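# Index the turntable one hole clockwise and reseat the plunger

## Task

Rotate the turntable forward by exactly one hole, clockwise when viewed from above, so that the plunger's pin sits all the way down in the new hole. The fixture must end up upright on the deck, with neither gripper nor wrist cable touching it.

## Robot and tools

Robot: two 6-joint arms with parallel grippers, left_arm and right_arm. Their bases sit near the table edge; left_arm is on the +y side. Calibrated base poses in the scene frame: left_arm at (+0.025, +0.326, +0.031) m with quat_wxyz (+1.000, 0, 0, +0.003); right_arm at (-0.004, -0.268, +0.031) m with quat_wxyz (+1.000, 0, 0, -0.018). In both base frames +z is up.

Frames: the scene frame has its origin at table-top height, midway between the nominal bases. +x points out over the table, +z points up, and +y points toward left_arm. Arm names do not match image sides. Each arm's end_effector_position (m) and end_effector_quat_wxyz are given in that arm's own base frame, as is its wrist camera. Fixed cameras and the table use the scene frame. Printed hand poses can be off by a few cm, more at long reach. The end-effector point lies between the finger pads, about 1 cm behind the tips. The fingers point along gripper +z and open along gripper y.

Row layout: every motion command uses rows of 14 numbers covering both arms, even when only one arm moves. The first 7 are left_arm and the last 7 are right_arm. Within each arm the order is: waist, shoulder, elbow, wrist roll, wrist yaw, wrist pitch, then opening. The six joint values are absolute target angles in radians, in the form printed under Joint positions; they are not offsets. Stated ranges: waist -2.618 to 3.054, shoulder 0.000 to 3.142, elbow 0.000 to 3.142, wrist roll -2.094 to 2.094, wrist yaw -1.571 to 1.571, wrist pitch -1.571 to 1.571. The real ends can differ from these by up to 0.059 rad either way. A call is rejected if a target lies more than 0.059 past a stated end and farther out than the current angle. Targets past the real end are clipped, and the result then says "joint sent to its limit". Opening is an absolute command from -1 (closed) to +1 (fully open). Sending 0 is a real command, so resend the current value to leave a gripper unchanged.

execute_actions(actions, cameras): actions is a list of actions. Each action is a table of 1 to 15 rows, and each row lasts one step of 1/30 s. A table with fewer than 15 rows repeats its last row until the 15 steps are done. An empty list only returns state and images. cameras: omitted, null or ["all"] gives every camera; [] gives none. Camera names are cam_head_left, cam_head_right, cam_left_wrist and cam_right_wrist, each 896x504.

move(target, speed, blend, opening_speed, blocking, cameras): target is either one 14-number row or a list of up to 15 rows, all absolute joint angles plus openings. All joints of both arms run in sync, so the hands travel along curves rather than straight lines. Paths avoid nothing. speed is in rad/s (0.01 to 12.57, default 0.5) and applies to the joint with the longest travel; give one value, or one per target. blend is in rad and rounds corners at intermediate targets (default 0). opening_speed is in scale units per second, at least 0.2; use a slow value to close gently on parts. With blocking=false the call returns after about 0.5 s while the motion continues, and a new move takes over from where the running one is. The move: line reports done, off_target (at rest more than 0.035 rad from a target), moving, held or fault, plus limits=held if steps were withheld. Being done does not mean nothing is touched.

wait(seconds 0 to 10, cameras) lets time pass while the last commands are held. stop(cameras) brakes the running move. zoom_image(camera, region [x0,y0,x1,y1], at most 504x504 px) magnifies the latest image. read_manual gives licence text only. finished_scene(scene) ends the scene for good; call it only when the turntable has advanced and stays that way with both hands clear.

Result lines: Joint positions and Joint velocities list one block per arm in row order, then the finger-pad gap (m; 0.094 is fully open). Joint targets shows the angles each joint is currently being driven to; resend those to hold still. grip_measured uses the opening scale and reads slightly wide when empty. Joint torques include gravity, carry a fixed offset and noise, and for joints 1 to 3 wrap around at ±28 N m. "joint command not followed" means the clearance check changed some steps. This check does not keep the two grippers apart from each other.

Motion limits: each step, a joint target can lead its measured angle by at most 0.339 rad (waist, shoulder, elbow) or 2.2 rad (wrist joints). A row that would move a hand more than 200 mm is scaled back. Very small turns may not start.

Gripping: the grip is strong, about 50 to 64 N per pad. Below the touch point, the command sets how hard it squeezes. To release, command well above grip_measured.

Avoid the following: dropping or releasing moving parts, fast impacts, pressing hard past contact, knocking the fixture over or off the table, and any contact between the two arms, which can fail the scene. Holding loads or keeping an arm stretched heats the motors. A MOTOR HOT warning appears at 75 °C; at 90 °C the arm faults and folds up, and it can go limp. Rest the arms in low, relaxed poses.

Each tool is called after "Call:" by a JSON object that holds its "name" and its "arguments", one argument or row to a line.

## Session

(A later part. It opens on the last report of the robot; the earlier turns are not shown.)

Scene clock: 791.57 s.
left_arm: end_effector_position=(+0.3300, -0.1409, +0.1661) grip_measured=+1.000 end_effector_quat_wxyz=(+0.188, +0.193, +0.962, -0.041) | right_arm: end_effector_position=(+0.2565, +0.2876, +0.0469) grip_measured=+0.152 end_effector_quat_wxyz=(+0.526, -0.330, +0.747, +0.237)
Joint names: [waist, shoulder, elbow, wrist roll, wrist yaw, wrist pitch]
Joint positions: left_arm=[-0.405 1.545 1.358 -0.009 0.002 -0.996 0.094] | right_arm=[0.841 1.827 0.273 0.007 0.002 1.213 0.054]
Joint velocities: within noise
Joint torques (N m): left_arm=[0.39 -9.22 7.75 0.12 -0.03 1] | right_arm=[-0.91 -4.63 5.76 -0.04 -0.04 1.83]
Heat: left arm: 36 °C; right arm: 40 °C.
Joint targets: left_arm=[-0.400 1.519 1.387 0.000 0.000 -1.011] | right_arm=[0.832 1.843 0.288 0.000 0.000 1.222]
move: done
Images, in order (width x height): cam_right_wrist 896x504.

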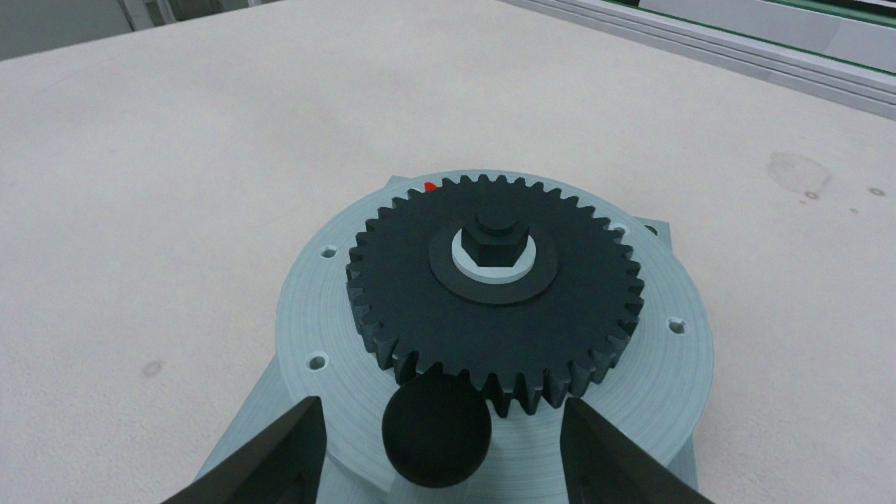

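Call:
{"name": "move", "arguments": {
  "target": [
    [-0.4,1.519,1.3875,0,0,-1.0115,1,0.8545,1.8435,0.2874,0,0,1.222,0.15],
    [-0.4,1.519,1.3875,0,0,-1.0115,1,0.8545,1.8435,0.2874,0,0,1.222,-0.35]
  ],
  "speed": 0.3,
  "opening_speed": 0.5,
  "cameras": ["cam_right_wrist"]
}}

Call:
{"name": "zoom_image", "arguments": {
  "camera": "cam_right_wrist",
  "region": [300, 224, 600, 504]
}}

Scene clock: 805.30 s.
left_arm: end_effector_position=(+0.3300, -0.1409, +0.1661) grip_measured=+1.000 end_effector_quat_wxyz=(+0.188, +0.193, +0.962, -0.041) | right_arm: end_effector_position=(+0.2552, +0.2888, +0.0469) grip_measured=-0.348 end_effector_quat_wxyz=(+0.526, -0.332, +0.746, +0.238)
Joint names: [waist, shoulder, elbow, wrist roll, wrist yaw, wrist pitch]
Joint positions: left_arm=[-0.405 1.545 1.358 -0.009 0.002 -0.996 0.094] | right_arm=[0.845 1.827 0.274 0.007 0.002 1.213 0.031]
Joint velocities: within noise
Joint torques (N m): left_arm=[0.36 -9.22 7.75 0.11 -0.03 0.99] | right_arm=[0.8 -4.67 5.74 -0.05 -0.03 1.82]
Heat: left arm: 36 °C; right arm: 40 °C.
Joint targets: left_arm=[-0.400 1.519 1.387 0.000 0.000 -1.011] | right_arm=[0.855 1.844 0.287 0.000 0.000 1.222]
move: done
Images, in order (width x height): cam_right_wrist 896x504.

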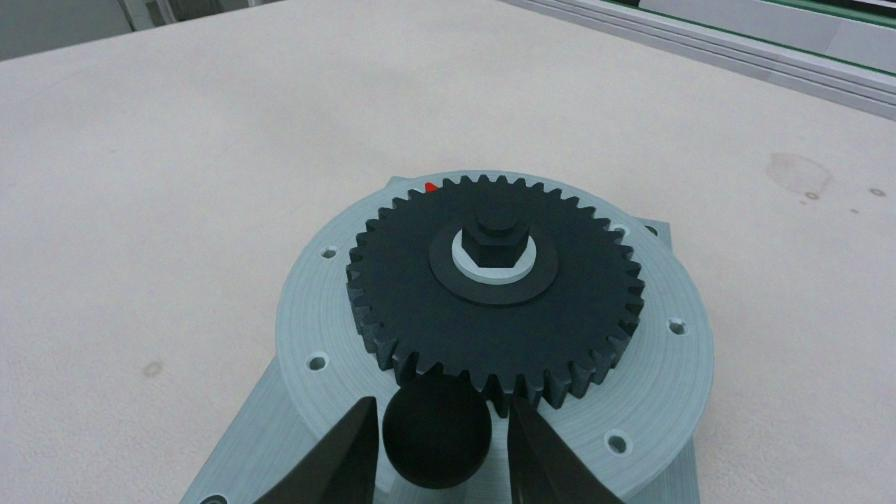

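Scaled by 1.680 from the camera's 896x504 image, which has a finer 1280x720 frame.

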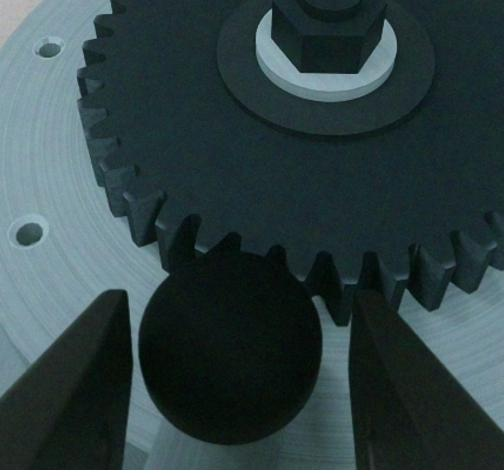

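Call:
{"name": "move", "arguments": {
  "target": [-0.4,1.519,1.3875,0,0,-1.0115,1,0.8545,1.8435,0.2874,0,0,1.222,-0.7],
  "speed": 0.3,
  "opening_speed": 0.25,
  "cameras": ["cam_right_wrist"]
}}

Call:
{"name": "zoom_image", "arguments": {
  "camera": "cam_right_wrist",
  "region": [300, 224, 600, 504]
}}

Scene clock: 819.43 s.
left_arm: end_effector_position=(+0.3300, -0.1409, +0.1661) grip_measured=+1.000 end_effector_quat_wxyz=(+0.188, +0.193, +0.962, -0.041) | right_arm: end_effector_position=(+0.2552, +0.2888, +0.0469) grip_measured=-0.532 end_effector_quat_wxyz=(+0.526, -0.332, +0.746, +0.238)
Joint names: [waist, shoulder, elbow, wrist roll, wrist yaw, wrist pitch]
Joint positions: left_arm=[-0.405 1.545 1.358 -0.009 0.002 -0.996 0.094] | right_arm=[0.845 1.827 0.274 0.007 0.002 1.213 0.022]
Joint velocities: within noise
Joint torques (N m): left_arm=[0.42 -9.24 7.76 0.12 -0.03 0.99] | right_arm=[0.81 -4.68 5.78 -0.05 -0.03 1.82]
Heat: left arm: 36 °C; right arm: 40 °C.
Joint targets: left_arm=[-0.400 1.519 1.387 0.000 0.000 -1.011] | right_arm=[0.855 1.844 0.287 0.000 0.000 1.222]
move: done
Images, in order (width x height): cam_right_wrist 896x504.

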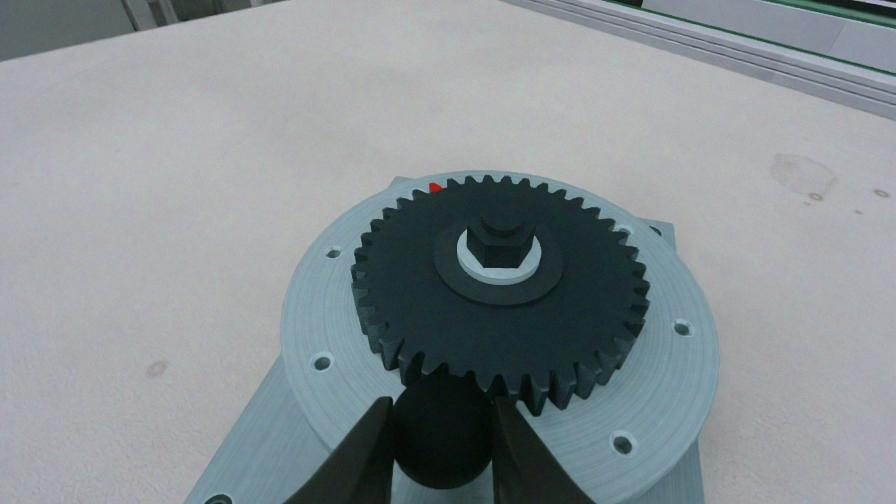

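Scaled by 1.680 from the camera's 896x504 image, which has a finer 1280x720 frame.

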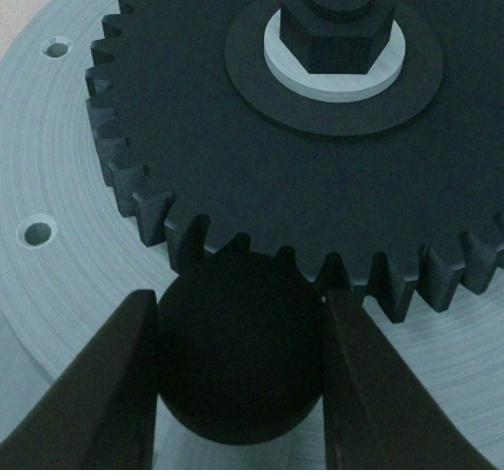

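Call:
{"name": "move", "arguments": {
  "target": [-0.716,2.023,1.824,-1.028,0,-1.338,0.0,0.8545,1.8435,0.2874,0,0,1.222,-0.7],
  "speed": 0.7
}}

Call:
{"name": "zoom_image", "arguments": {
  "camera": "cam_left_wrist",
  "region": [300, 200, 620, 504]
}}

Scene clock: 874.23 s.
left_arm: end_effector_position=(+0.2975, -0.2576, +0.1173) grip_measured=+0.002 end_effector_quat_wxyz=(+0.012, -0.150, +0.988, -0.017) | right_arm: end_effector_position=(+0.2552, +0.2888, +0.0469) grip_measured=-0.532 end_effector_quat_wxyz=(+0.526, -0.332, +0.746, +0.238)
Joint names: [waist, shoulder, elbow, wrist roll, wrist yaw, wrist pitch]
Joint positions: left_arm=[-0.715 2.006 1.796 -1.017 0.003 -1.319 0.047] | right_arm=[0.845 1.827 0.274 0.007 0.002 1.213 0.022]
Joint velocities: within noise
Joint torques (N m): left_arm=[-0.13 -9.2 7.2 -0.1 -0.04 0.23] | right_arm=[0.83 -4.71 5.75 -0.04 -0.04 1.84]
Heat: left arm: 36 °C; right arm: 41 °C.
Joint targets: left_arm=[-0.716 2.023 1.824 -1.028 0.000 -1.338] | right_arm=[0.855 1.844 0.287 0.000 0.000 1.222]
move: done

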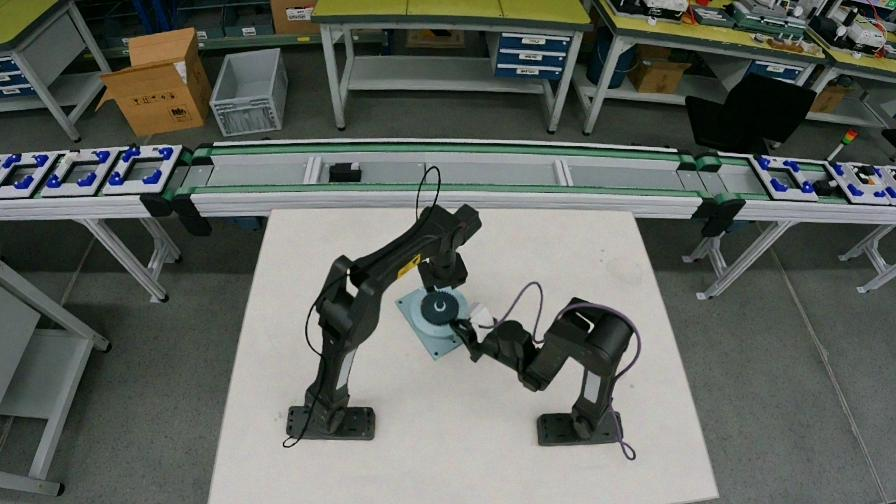

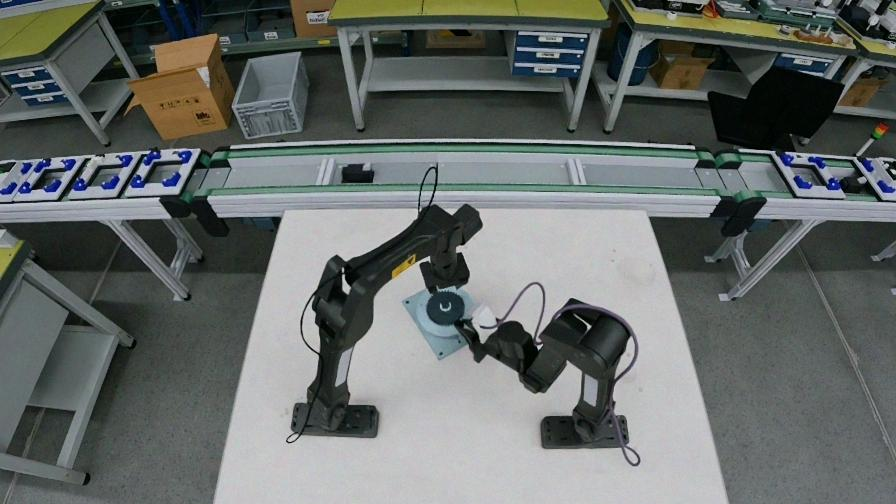

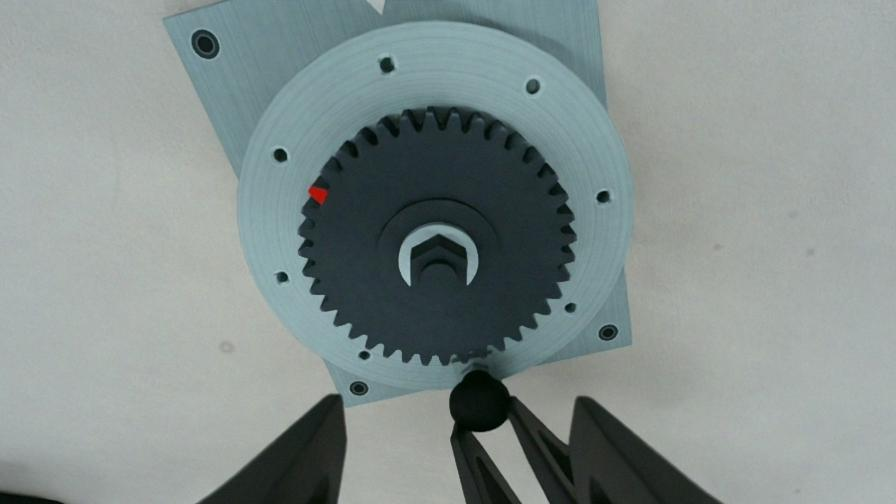

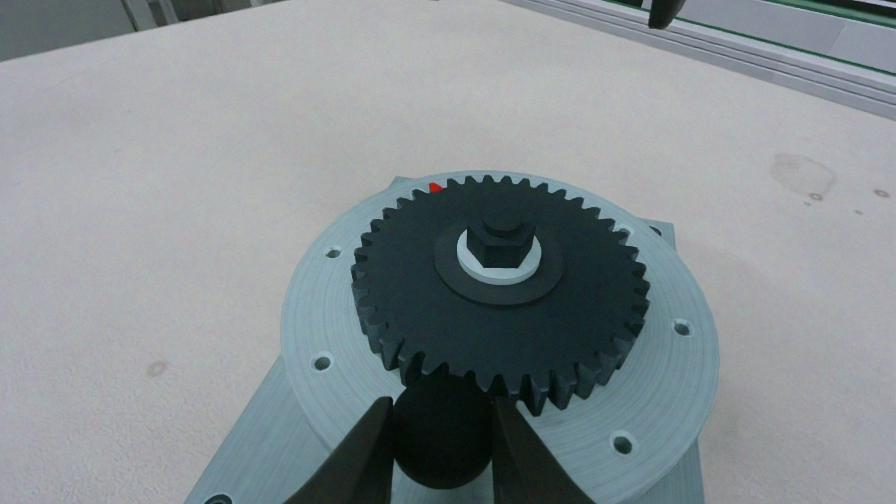

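Scaled by 1.575 from the camera's 896x504 image, which has a finer 1280x720 frame.

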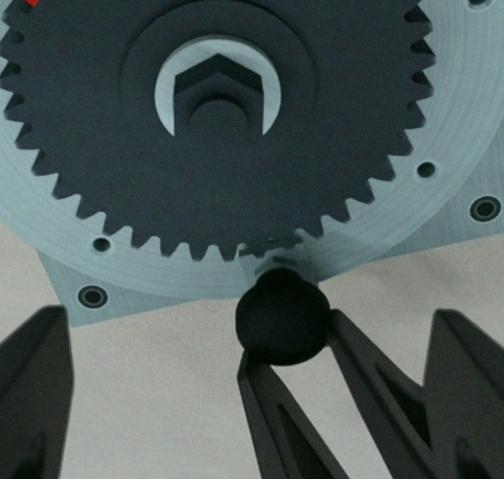

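Call:
{"name": "move", "arguments": {
  "target": [-0.703,2.066,1.680,-1.024,0,-1.183,0.0,0.8545,1.8435,0.2874,0,0,1.222,-0.7],
  "speed": 0.4,
  "cameras": ["cam_left_wrist","cam_right_wrist"]
}}

Call:
{"name": "zoom_image", "arguments": {
  "camera": "cam_left_wrist",
  "region": [300, 200, 620, 504]
}}

Scene clock: 918.60 s.
left_arm: end_effector_position=(+0.2996, -0.2566, +0.0726) grip_measured=+0.002 end_effector_quat_wxyz=(+0.001, -0.154, +0.988, -0.004) | right_arm: end_effector_position=(+0.2552, +0.2888, +0.0469) grip_measured=-0.532 end_effector_quat_wxyz=(+0.526, -0.332, +0.746, +0.238)
Joint names: [waist, shoulder, elbow, wrist roll, wrist yaw, wrist pitch]
Joint positions: left_arm=[-0.709 2.054 1.689 -1.018 0.003 -1.199 0.047] | right_arm=[0.845 1.827 0.274 0.007 0.002 1.213 0.022]
Joint velocities: within noise
Joint torques (N m): left_arm=[0.53 -9.99 4.22 -0.06 -0.02 0.63] | right_arm=[0.83 -4.62 5.68 -0.05 -0.03 1.83]
Heat: left arm: 37 °C; right arm: 41 °C.
Joint targets: left_arm=[-0.703 2.066 1.680 -1.024 0.000 -1.183] | right_arm=[0.855 1.844 0.287 0.000 0.000 1.222]
move: done
Images, in order (width x height): cam_left_wrist 896x504, cam_right_wrist 896x504.

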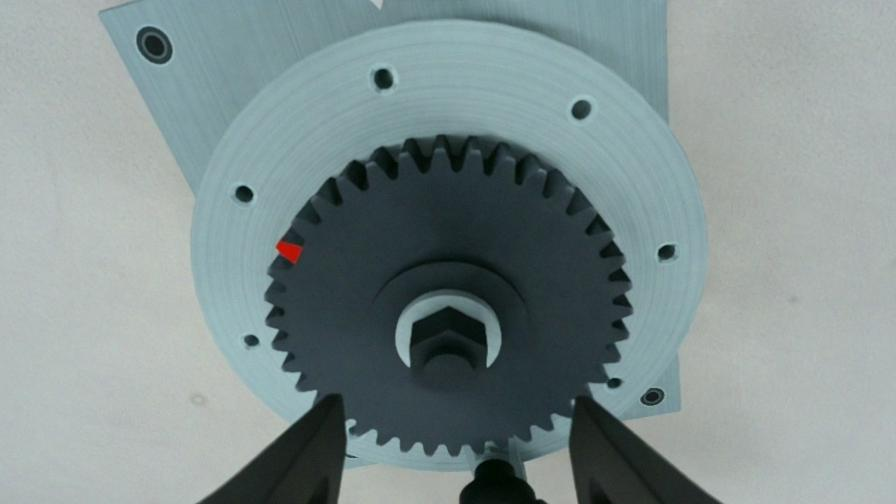

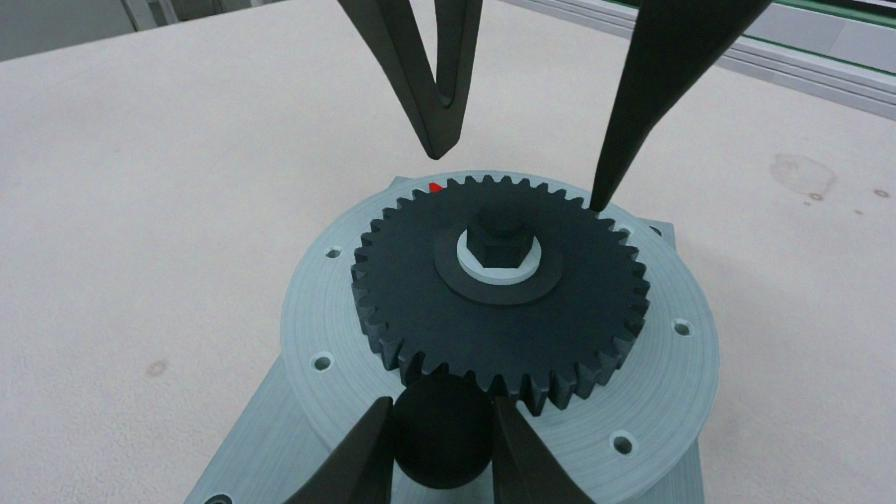

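Scaled by 1.575 from the camera's 896x504 image, which has a finer 1280x720 frame.

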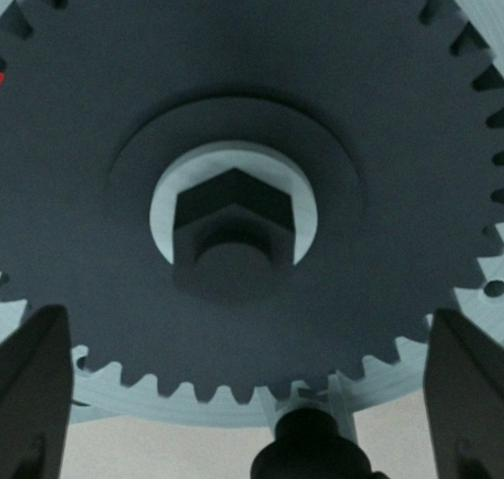

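Call:
{"name": "move", "arguments": {
  "target": [-0.703,2.088,1.578,-1.024,0,-1.068,0.0,0.8545,1.8435,0.2874,0,0,1.222,-0.7],
  "speed": 0.3,
  "cameras": ["cam_left_wrist","cam_right_wrist"]
}}

Call:
{"name": "zoom_image", "arguments": {
  "camera": "cam_left_wrist",
  "region": [300, 224, 620, 504]
}}

Call:
{"name": "zoom_image", "arguments": {
  "camera": "cam_right_wrist",
  "region": [340, 80, 700, 400]
}}

Scene clock: 951.60 s.
left_arm: end_effector_position=(+0.2981, -0.2553, +0.0416) grip_measured=+0.002 end_effector_quat_wxyz=(+0.001, -0.154, +0.988, -0.003) | right_arm: end_effector_position=(+0.2552, +0.2888, +0.0469) grip_measured=-0.532 end_effector_quat_wxyz=(+0.526, -0.332, +0.746, +0.238)
Joint names: [waist, shoulder, elbow, wrist roll, wrist yaw, wrist pitch]
Joint positions: left_arm=[-0.709 2.071 1.589 -1.018 0.003 -1.084 0.047] | right_arm=[0.845 1.827 0.274 0.007 0.002 1.213 0.022]
Joint velocities: within noise
Joint torques (N m): left_arm=[0.49 -9.52 4 -0.06 -0.02 0.59] | right_arm=[0.79 -4.66 5.7 -0.07 -0.04 1.81]
Heat: left arm: 36 °C; right arm: 41 °C.
Joint targets: left_arm=[-0.703 2.088 1.578 -1.024 0.000 -1.068] | right_arm=[0.855 1.844 0.287 0.000 0.000 1.222]
move: done
Images, in order (width x height): cam_left_wrist 896x504, cam_right_wrist 896x504.

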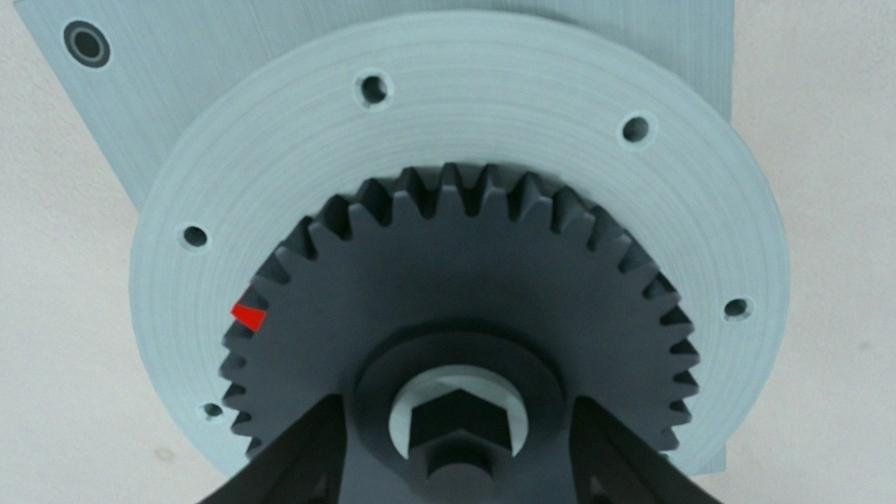

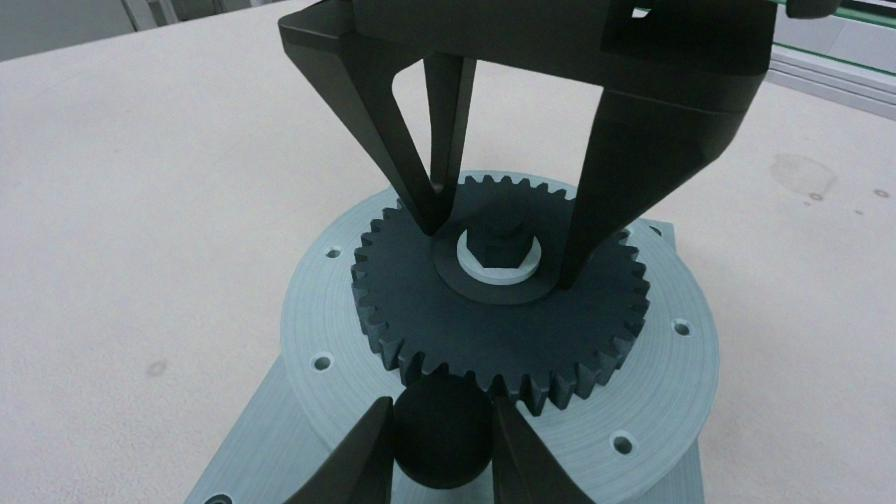

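Scaled by 1.575 from the camera's 896x504 image, which has a finer 1280x720 frame.

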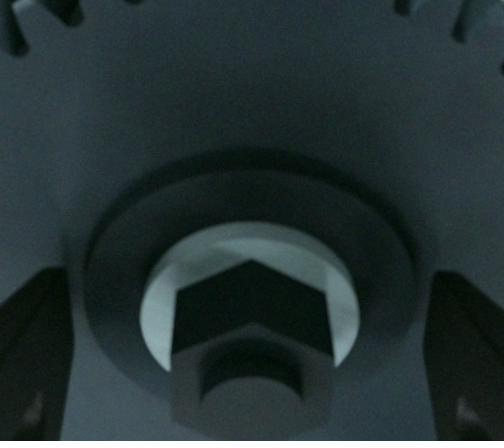

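Scaled by 1.400 from the camera's 896x504 image, which has a finer 1280x720 frame.

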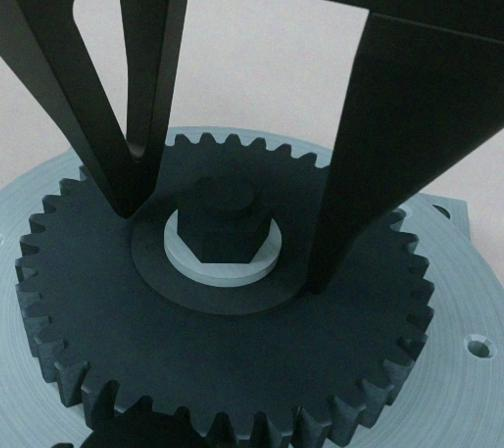

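Call:
{"name": "move", "arguments": {
  "target": [
    [-0.703,2.088,1.628,-1.024,0,-1.112,0.0,0.8545,1.8435,0.2874,0,0,1.222,-0.7],
    [-0.703,2.088,1.628,-1.024,0,-1.112,-0.45,0.8545,1.8435,0.2874,0,0,1.222,-0.7]
  ],
  "speed": 0.3,
  "opening_speed": 0.5,
  "cameras": ["cam_left_wrist","cam_right_wrist"]
}}

Call:
{"name": "zoom_image", "arguments": {
  "camera": "cam_left_wrist",
  "region": [300, 224, 620, 504]
}}

Call:
{"name": "zoom_image", "arguments": {
  "camera": "cam_right_wrist",
  "region": [340, 80, 700, 400]
}}

Scene clock: 1044.23 s.
left_arm: end_effector_position=(+0.2992, -0.2562, +0.0447) grip_measured=-0.448 end_effector_quat_wxyz=(+0.001, -0.154, +0.988, -0.004) | right_arm: end_effector_position=(+0.2552, +0.2888, +0.0469) grip_measured=-0.532 end_effector_quat_wxyz=(+0.526, -0.332, +0.746, +0.238)
Joint names: [waist, shoulder, elbow, wrist roll, wrist yaw, wrist pitch]
Joint positions: left_arm=[-0.709 2.071 1.602 -1.018 0.003 -1.094 0.026] | right_arm=[0.845 1.827 0.274 0.007 0.002 1.213 0.022]
Joint velocities: within noise
Joint torques (N m): left_arm=[0.53 -9.61 6.94 -0.07 -0.03 0.21] | right_arm=[0.84 -4.62 5.76 -0.06 -0.04 1.82]
Heat: left arm: 36 °C; right arm: 41 °C.
Joint targets: left_arm=[-0.703 2.088 1.628 -1.024 0.000 -1.112] | right_arm=[0.855 1.844 0.287 0.000 0.000 1.222]
move: done
Images, in order (width x height): cam_left_wrist 896x504, cam_right_wrist 896x504.

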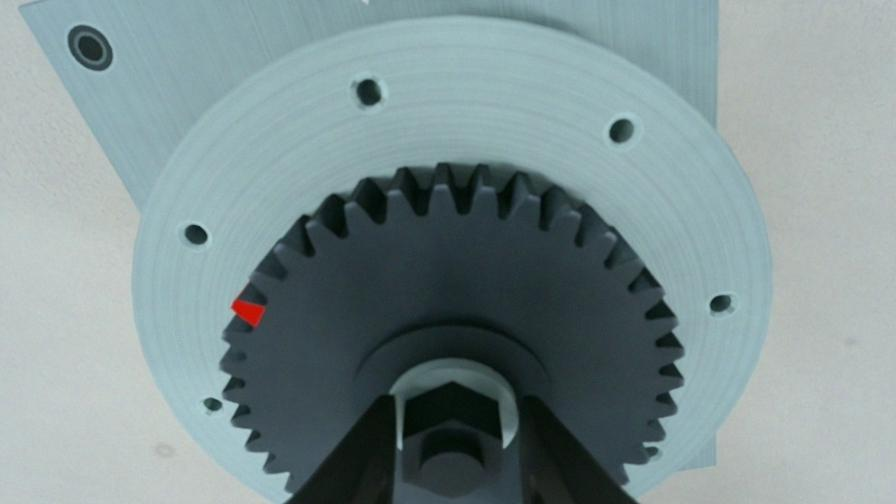

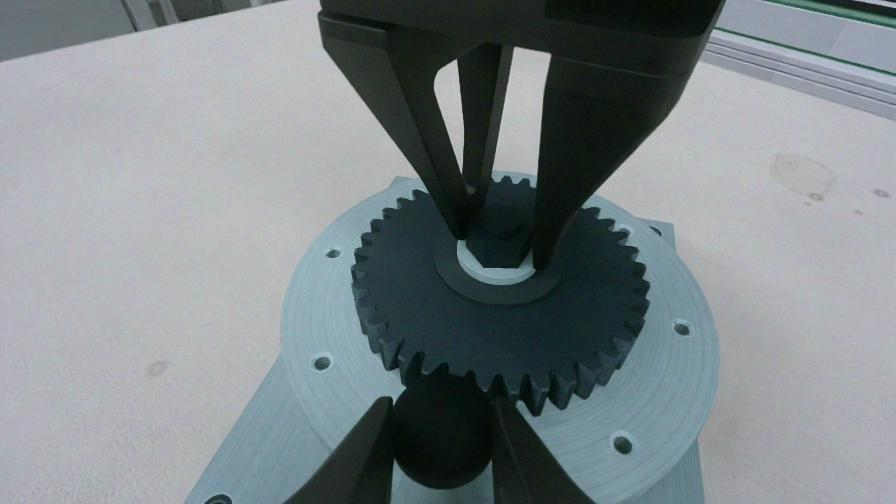

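Scaled by 1.575 from the camera's 896x504 image, which has a finer 1280x720 frame.

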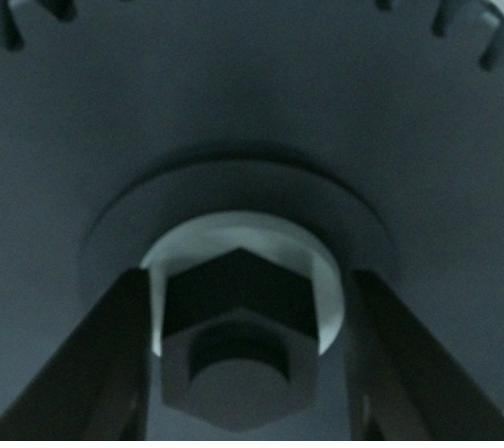

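Scaled by 1.400 from the camera's 896x504 image, which has a finer 1280x720 frame.

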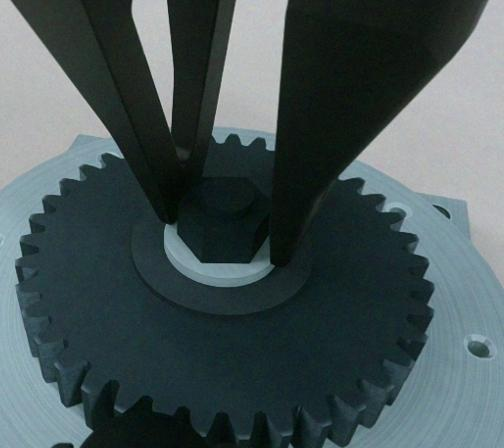

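Call:
{"name": "move", "arguments": {
  "target": [-0.703,2.088,1.628,-1.024,0,-1.112,-0.75,0.8545,1.8435,0.2874,0,0,1.222,-0.7],
  "speed": 0.3,
  "opening_speed": 0.25,
  "cameras": ["cam_left_wrist","cam_right_wrist"]
}}

Call:
{"name": "zoom_image", "arguments": {
  "camera": "cam_left_wrist",
  "region": [300, 224, 620, 504]
}}

Call:
{"name": "zoom_image", "arguments": {
  "camera": "cam_right_wrist",
  "region": [340, 80, 700, 400]
}}

Scene clock: 1056.40 s.
left_arm: end_effector_position=(+0.2984, -0.2555, +0.0447) grip_measured=-0.626 end_effector_quat_wxyz=(+0.000, -0.154, +0.988, -0.002) | right_arm: end_effector_position=(+0.2552, +0.2888, +0.0469) grip_measured=-0.532 end_effector_quat_wxyz=(+0.526, -0.332, +0.746, +0.238)
Joint names: [waist, shoulder, elbow, wrist roll, wrist yaw, wrist pitch]
Joint positions: left_arm=[-0.709 2.071 1.602 -1.018 0.003 -1.099 0.018] | right_arm=[0.845 1.827 0.274 0.007 0.002 1.213 0.022]
Joint velocities: within noise
Joint torques (N m): left_arm=[0.47 -9.54 6.93 -0.05 -0.02 0.25] | right_arm=[0.81 -4.67 5.71 -0.04 -0.03 1.81]
Heat: left arm: 36 °C; right arm: 41 °C.
Joint targets: left_arm=[-0.703 2.088 1.628 -1.024 0.000 -1.112] | right_arm=[0.855 1.844 0.287 0.000 0.000 1.222]
move: done
Images, in order (width x height): cam_left_wrist 896x504, cam_right_wrist 896x504.

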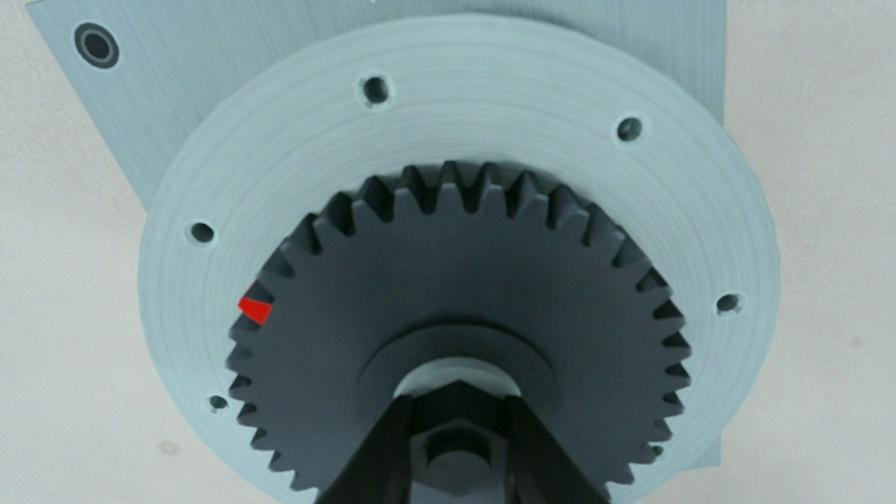

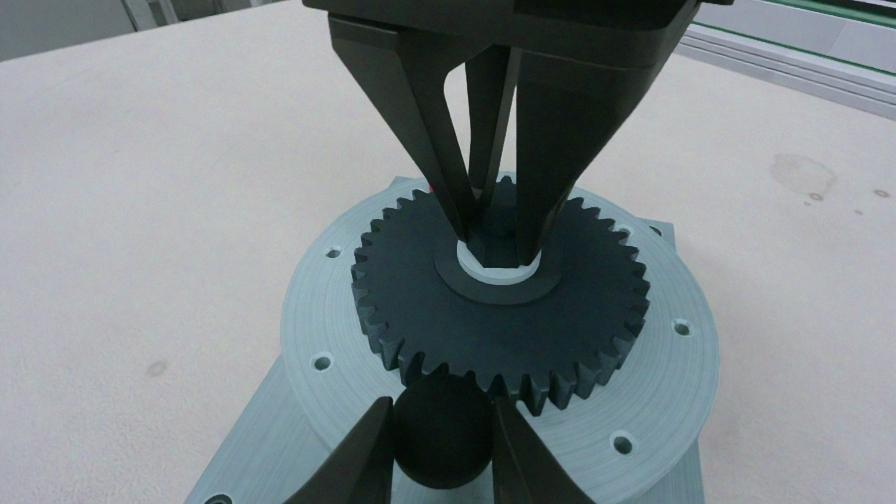

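Scaled by 1.575 from the camera's 896x504 image, which has a finer 1280x720 frame.

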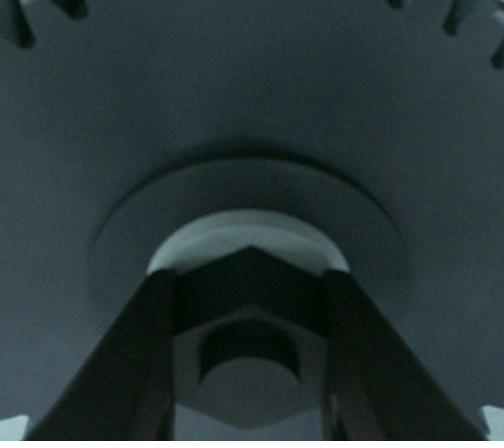

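Scaled by 1.400 from the camera's 896x504 image, which has a finer 1280x720 frame.

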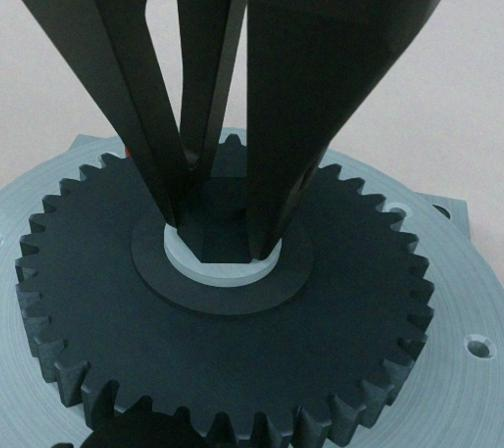

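Call:
{"name": "move", "arguments": {
  "target": [-0.703,2.088,1.628,-1.024,0,-1.112,-0.75,0.8545,1.773,0.2874,0,0,1.160,-0.7],
  "speed": 0.15,
  "cameras": ["cam_left_wrist","cam_right_wrist"]
}}

Call:
{"name": "zoom_image", "arguments": {
  "camera": "cam_right_wrist",
  "region": [300, 224, 600, 504]
}}

Scene clock: 1076.20 s.
left_arm: end_effector_position=(+0.2984, -0.2554, +0.0447) grip_measured=-0.626 end_effector_quat_wxyz=(+0.000, -0.154, +0.988, -0.002) | right_arm: end_effector_position=(+0.2556, +0.2893, +0.0535) grip_measured=-0.698 end_effector_quat_wxyz=(+0.528, -0.331, +0.744, +0.239)
Joint names: [waist, shoulder, elbow, wrist roll, wrist yaw, wrist pitch]
Joint positions: left_arm=[-0.709 2.071 1.602 -1.018 0.002 -1.099 0.018] | right_arm=[0.845 1.791 0.276 0.007 0.002 1.182 0.014]
Joint velocities: within noise
Joint torques (N m): left_arm=[0.49 -9.58 6.9 -0.05 -0.03 0.24] | right_arm=[0.77 -7.19 5.76 -0.05 -0.03 1.54]
Heat: left arm: 36 °C; right arm: 41 °C.
Joint targets: left_arm=[-0.703 2.088 1.628 -1.024 0.000 -1.112] | right_arm=[0.855 1.773 0.287 0.000 0.000 1.160]
move: done
Images, in order (width x height): cam_left_wrist 896x504, cam_right_wrist 896x504.

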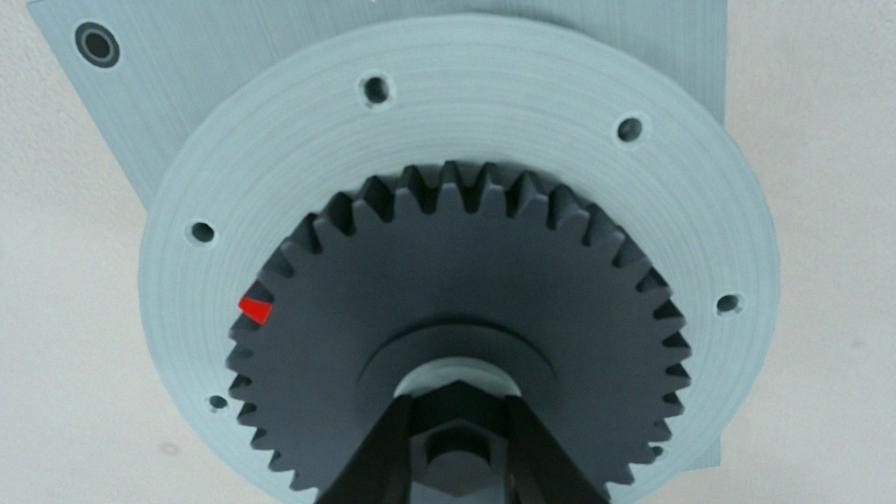

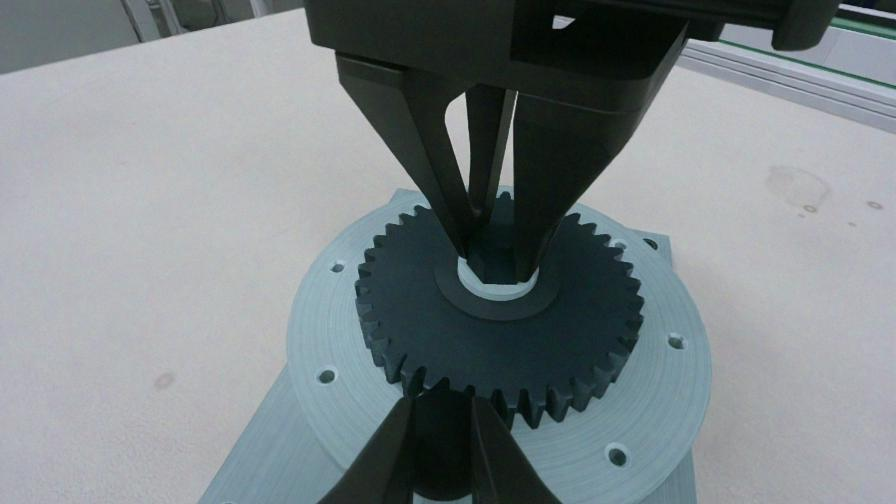

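Scaled by 1.680 from the camera's 896x504 image, which has a finer 1280x720 frame.

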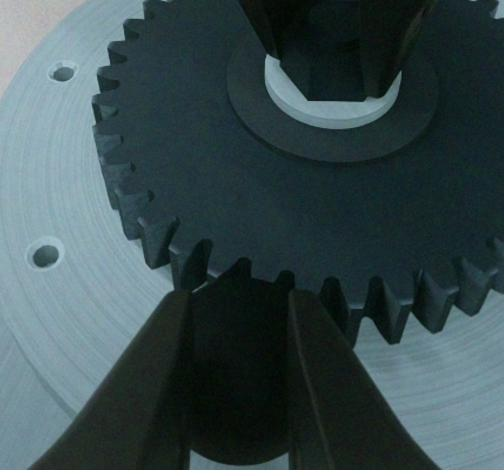

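Call:
{"name": "move", "arguments": {
  "target": [
    [-0.703,2.088,1.628,-1.024,0,-1.112,-0.75,0.8545,1.773,0.2874,0,0,1.160,-0.3],
    [-0.703,2.088,1.628,-1.024,0,-1.112,-0.75,0.8545,1.68,0.14,0,0,1.2,-0.3]
  ],
  "speed": 0.3,
  "opening_speed": 0.5,
  "cameras": ["cam_right_wrist"]
}}

Call:
{"name": "zoom_image", "arguments": {
  "camera": "cam_right_wrist",
  "region": [380, 270, 520, 410]
}}

Scene clock: 1192.07 s.
left_arm: end_effector_position=(+0.2984, -0.2554, +0.0447) grip_measured=-0.626 end_effector_quat_wxyz=(+0.000, -0.154, +0.988, -0.002) | right_arm: end_effector_position=(+0.2316, +0.2622, +0.0464) grip_measured=-0.302 end_effector_quat_wxyz=(+0.515, -0.335, +0.754, +0.233)
Joint names: [waist, shoulder, elbow, wrist roll, wrist yaw, wrist pitch]
Joint positions: left_arm=[-0.709 2.071 1.602 -1.018 0.002 -1.099 0.018] | right_arm=[0.845 1.701 0.146 0.007 0.002 1.185 0.033]
Joint velocities: within noise
Joint torques (N m): left_arm=[0.5 -9.58 6.89 -0.05 -0.02 0.25] | right_arm=[0.87 -6.37 3.82 -0.05 -0.03 1.87]
Heat: left arm: 36 °C; right arm: 40 °C.
Joint targets: left_arm=[-0.703 2.088 1.628 -1.024 0.000 -1.112] | right_arm=[0.855 1.680 0.140 0.000 0.000 1.200]
move: done
Images, in order (width x height): cam_right_wrist 896x504.

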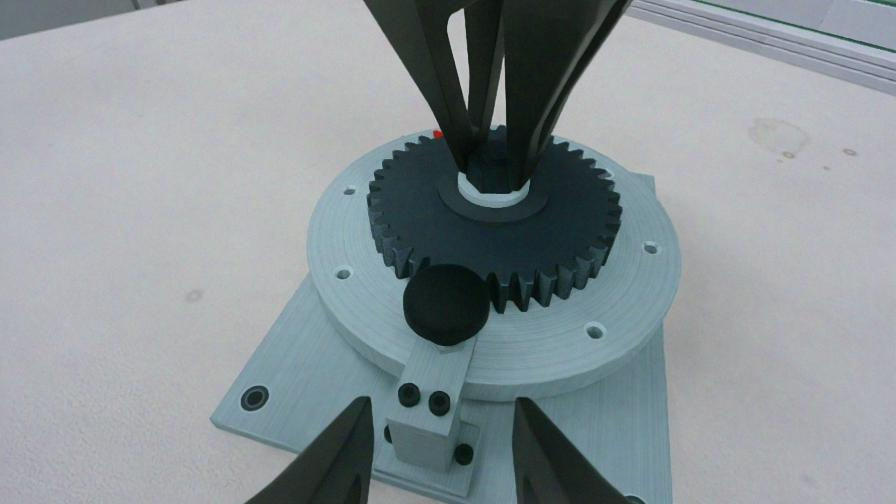

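Scaled by 3.600 from the camera's 896x504 image, which has a finer 1280x720 frame.

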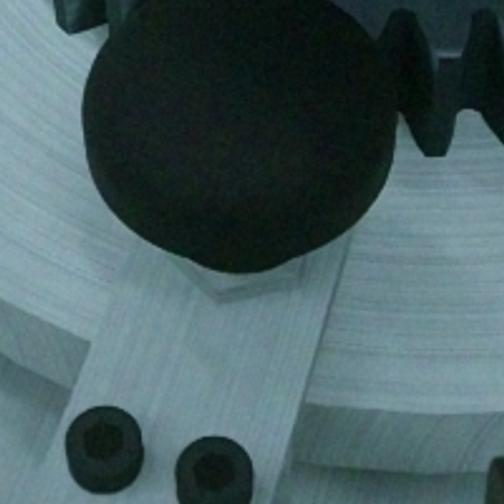

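Call:
{"name": "move", "arguments": {
  "target": [-0.703,2.088,1.628,-1.024,0,-1.112,-0.75,0.834,1.903,0.314,0,0,1.258,0.0],
  "speed": 0.25,
  "cameras": ["cam_right_wrist"]
}}

Call:
{"name": "zoom_image", "arguments": {
  "camera": "cam_right_wrist",
  "region": [300, 224, 600, 504]
}}

Scene clock: 1297.30 s.
left_arm: end_effector_position=(+0.2984, -0.2554, +0.0447) grip_measured=-0.626 end_effector_quat_wxyz=(+0.000, -0.154, +0.988, -0.002) | right_arm: end_effector_position=(+0.2597, +0.2939, +0.0392) grip_measured=-0.002 end_effector_quat_wxyz=(+0.523, -0.333, +0.748, +0.237)
Joint names: [waist, shoulder, elbow, wrist roll, wrist yaw, wrist pitch]
Joint positions: left_arm=[-0.709 2.071 1.602 -1.018 0.002 -1.099 0.018] | right_arm=[0.845 1.887 0.301 0.007 0.002 1.239 0.047]
Joint velocities: within noise
Joint torques (N m): left_arm=[0.49 -9.54 6.94 -0.06 -0.03 0.25] | right_arm=[-1.14 -5.03 5.44 -0.04 -0.03 1.91]
Heat: left arm: 36 °C; right arm: 43 °C.
Joint targets: left_arm=[-0.703 2.088 1.628 -1.024 0.000 -1.112] | right_arm=[0.834 1.903 0.314 0.000 0.000 1.258]
move: done
Images, in order (width x height): cam_right_wrist 896x504.

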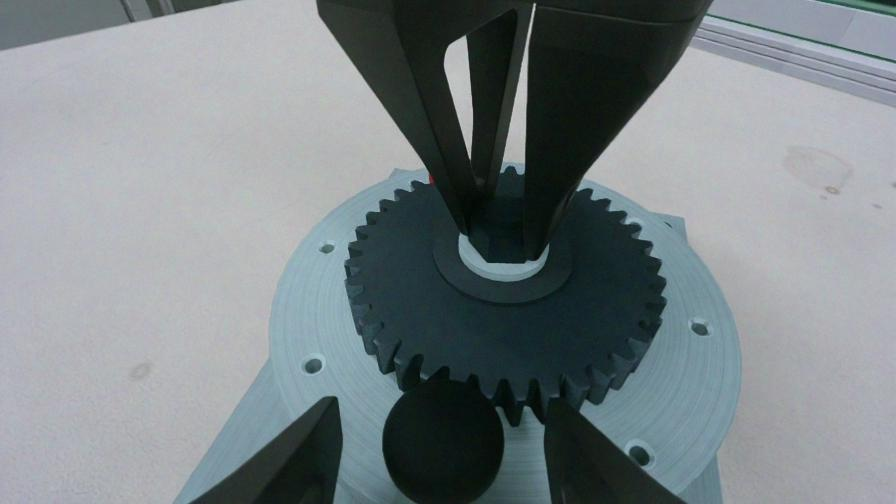

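Scaled by 1.680 from the camera's 896x504 image, which has a finer 1280x720 frame.

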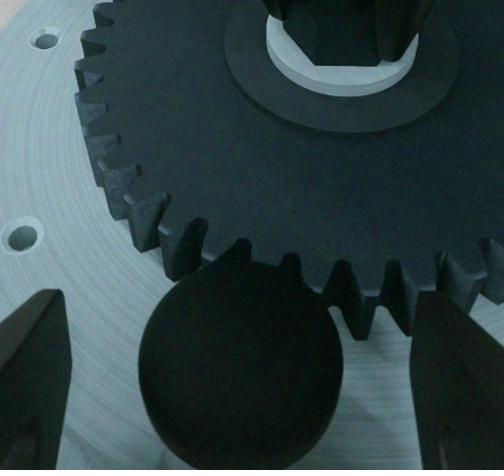

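Call:
{"name": "move", "arguments": {
  "target": [
    [-0.703,2.088,1.628,-1.024,0,-1.112,-0.75,0.834,1.903,0.314,0,0,1.258,-0.4],
    [-0.703,2.088,1.628,-1.024,0,-1.112,-0.75,0.834,1.903,0.314,0,0,1.258,-0.75]
  ],
  "speed": 0.25,
  "opening_speed": 0.4,
  "cameras": ["cam_right_wrist"]
}}

Call:
{"name": "zoom_image", "arguments": {
  "camera": "cam_right_wrist",
  "region": [300, 224, 600, 504]
}}

Scene clock: 1307.37 s.
left_arm: end_effector_position=(+0.2984, -0.2554, +0.0447) grip_measured=-0.626 end_effector_quat_wxyz=(+0.000, -0.154, +0.988, -0.002) | right_arm: end_effector_position=(+0.2597, +0.2939, +0.0393) grip_measured=-0.488 end_effector_quat_wxyz=(+0.524, -0.333, +0.748, +0.237)
Joint names: [waist, shoulder, elbow, wrist roll, wrist yaw, wrist pitch]
Joint positions: left_arm=[-0.709 2.071 1.602 -1.018 0.002 -1.099 0.018] | right_arm=[0.845 1.887 0.301 0.007 0.002 1.239 0.024]
Joint velocities: within noise
Joint torques (N m): left_arm=[0.5 -9.55 6.91 -0.05 -0.02 0.26] | right_arm=[-1.13 -5.03 5.42 -0.03 -0.03 1.91]
Heat: left arm: 36 °C; right arm: 42 °C.
Joint targets: left_arm=[-0.703 2.088 1.628 -1.024 0.000 -1.112] | right_arm=[0.834 1.903 0.314 0.000 0.000 1.258]
move: done
Images, in order (width x height): cam_right_wrist 896x504.

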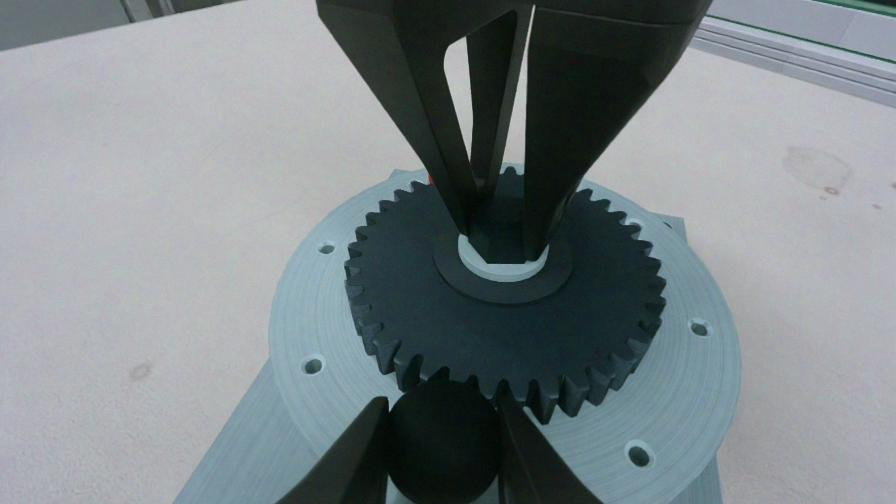

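Scaled by 1.680 from the camera's 896x504 image, which has a finer 1280x720 frame.

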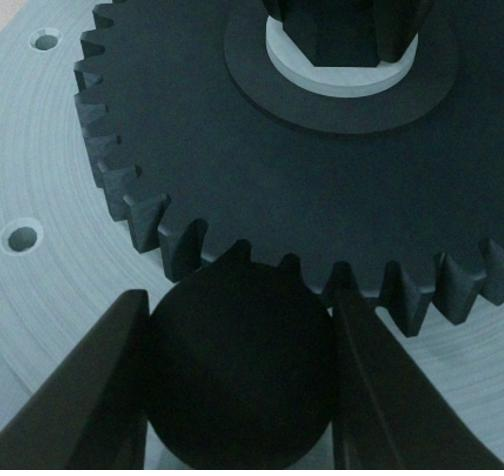

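Call:
{"name": "move", "arguments": {
  "target": [-0.703,2.088,1.628,-1.024,0,-1.112,-0.75,0.834,1.825,0.314,0,0,1.185,-0.75],
  "speed": 0.15,
  "cameras": ["cam_right_wrist"]
}}

Call:
{"name": "zoom_image", "arguments": {
  "camera": "cam_right_wrist",
  "region": [300, 224, 600, 504]
}}

Scene clock: 1326.70 s.
left_arm: end_effector_position=(+0.2984, -0.2554, +0.0447) grip_measured=-0.626 end_effector_quat_wxyz=(+0.000, -0.154, +0.988, -0.002) | right_arm: end_effector_position=(+0.2596, +0.2937, +0.0394) grip_measured=-0.488 end_effector_quat_wxyz=(+0.516, -0.335, +0.753, +0.234)
Joint names: [waist, shoulder, elbow, wrist roll, wrist yaw, wrist pitch]
Joint positions: left_arm=[-0.709 2.071 1.602 -1.018 0.002 -1.099 0.018] | right_arm=[0.845 1.857 0.308 0.007 0.002 1.183 0.024]
Joint velocities: within noise
Joint torques (N m): left_arm=[0.5 -9.57 6.93 -0.06 -0.01 0.25] | right_arm=[-1.17 -8.7 4.94 -0.05 -0.03 1.75]
Heat: left arm: 36 °C; right arm: 41 °C.
Joint targets: left_arm=[-0.703 2.088 1.628 -1.024 0.000 -1.112] | right_arm=[0.834 1.825 0.314 0.000 0.000 1.185]
move: done
Images, in order (width x height): cam_right_wrist 896x504.

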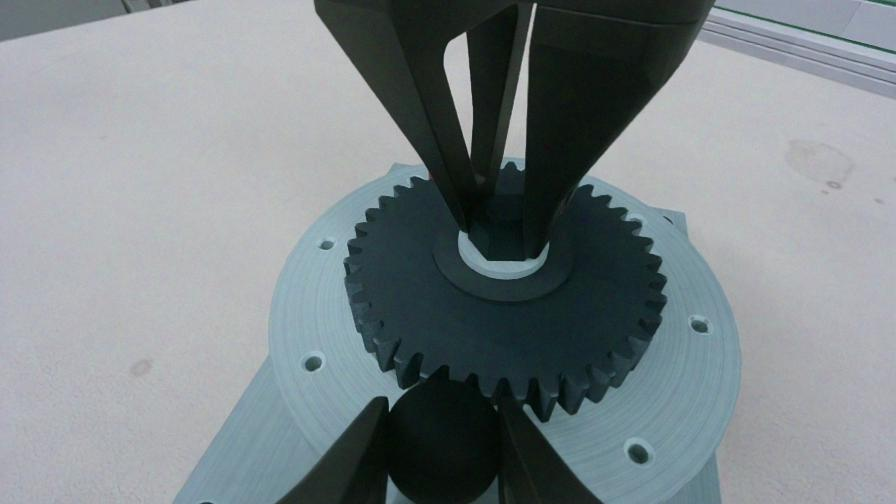

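Scaled by 1.680 from the camera's 896x504 image, which has a finer 1280x720 frame.

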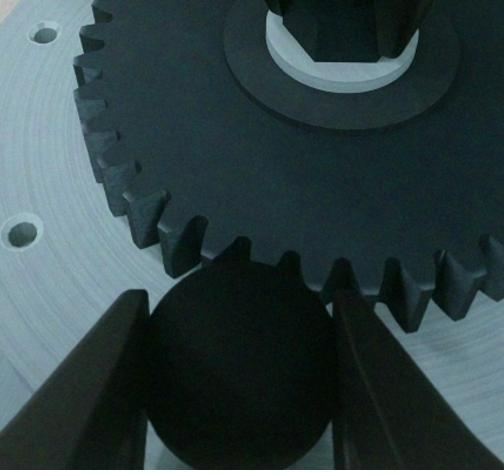

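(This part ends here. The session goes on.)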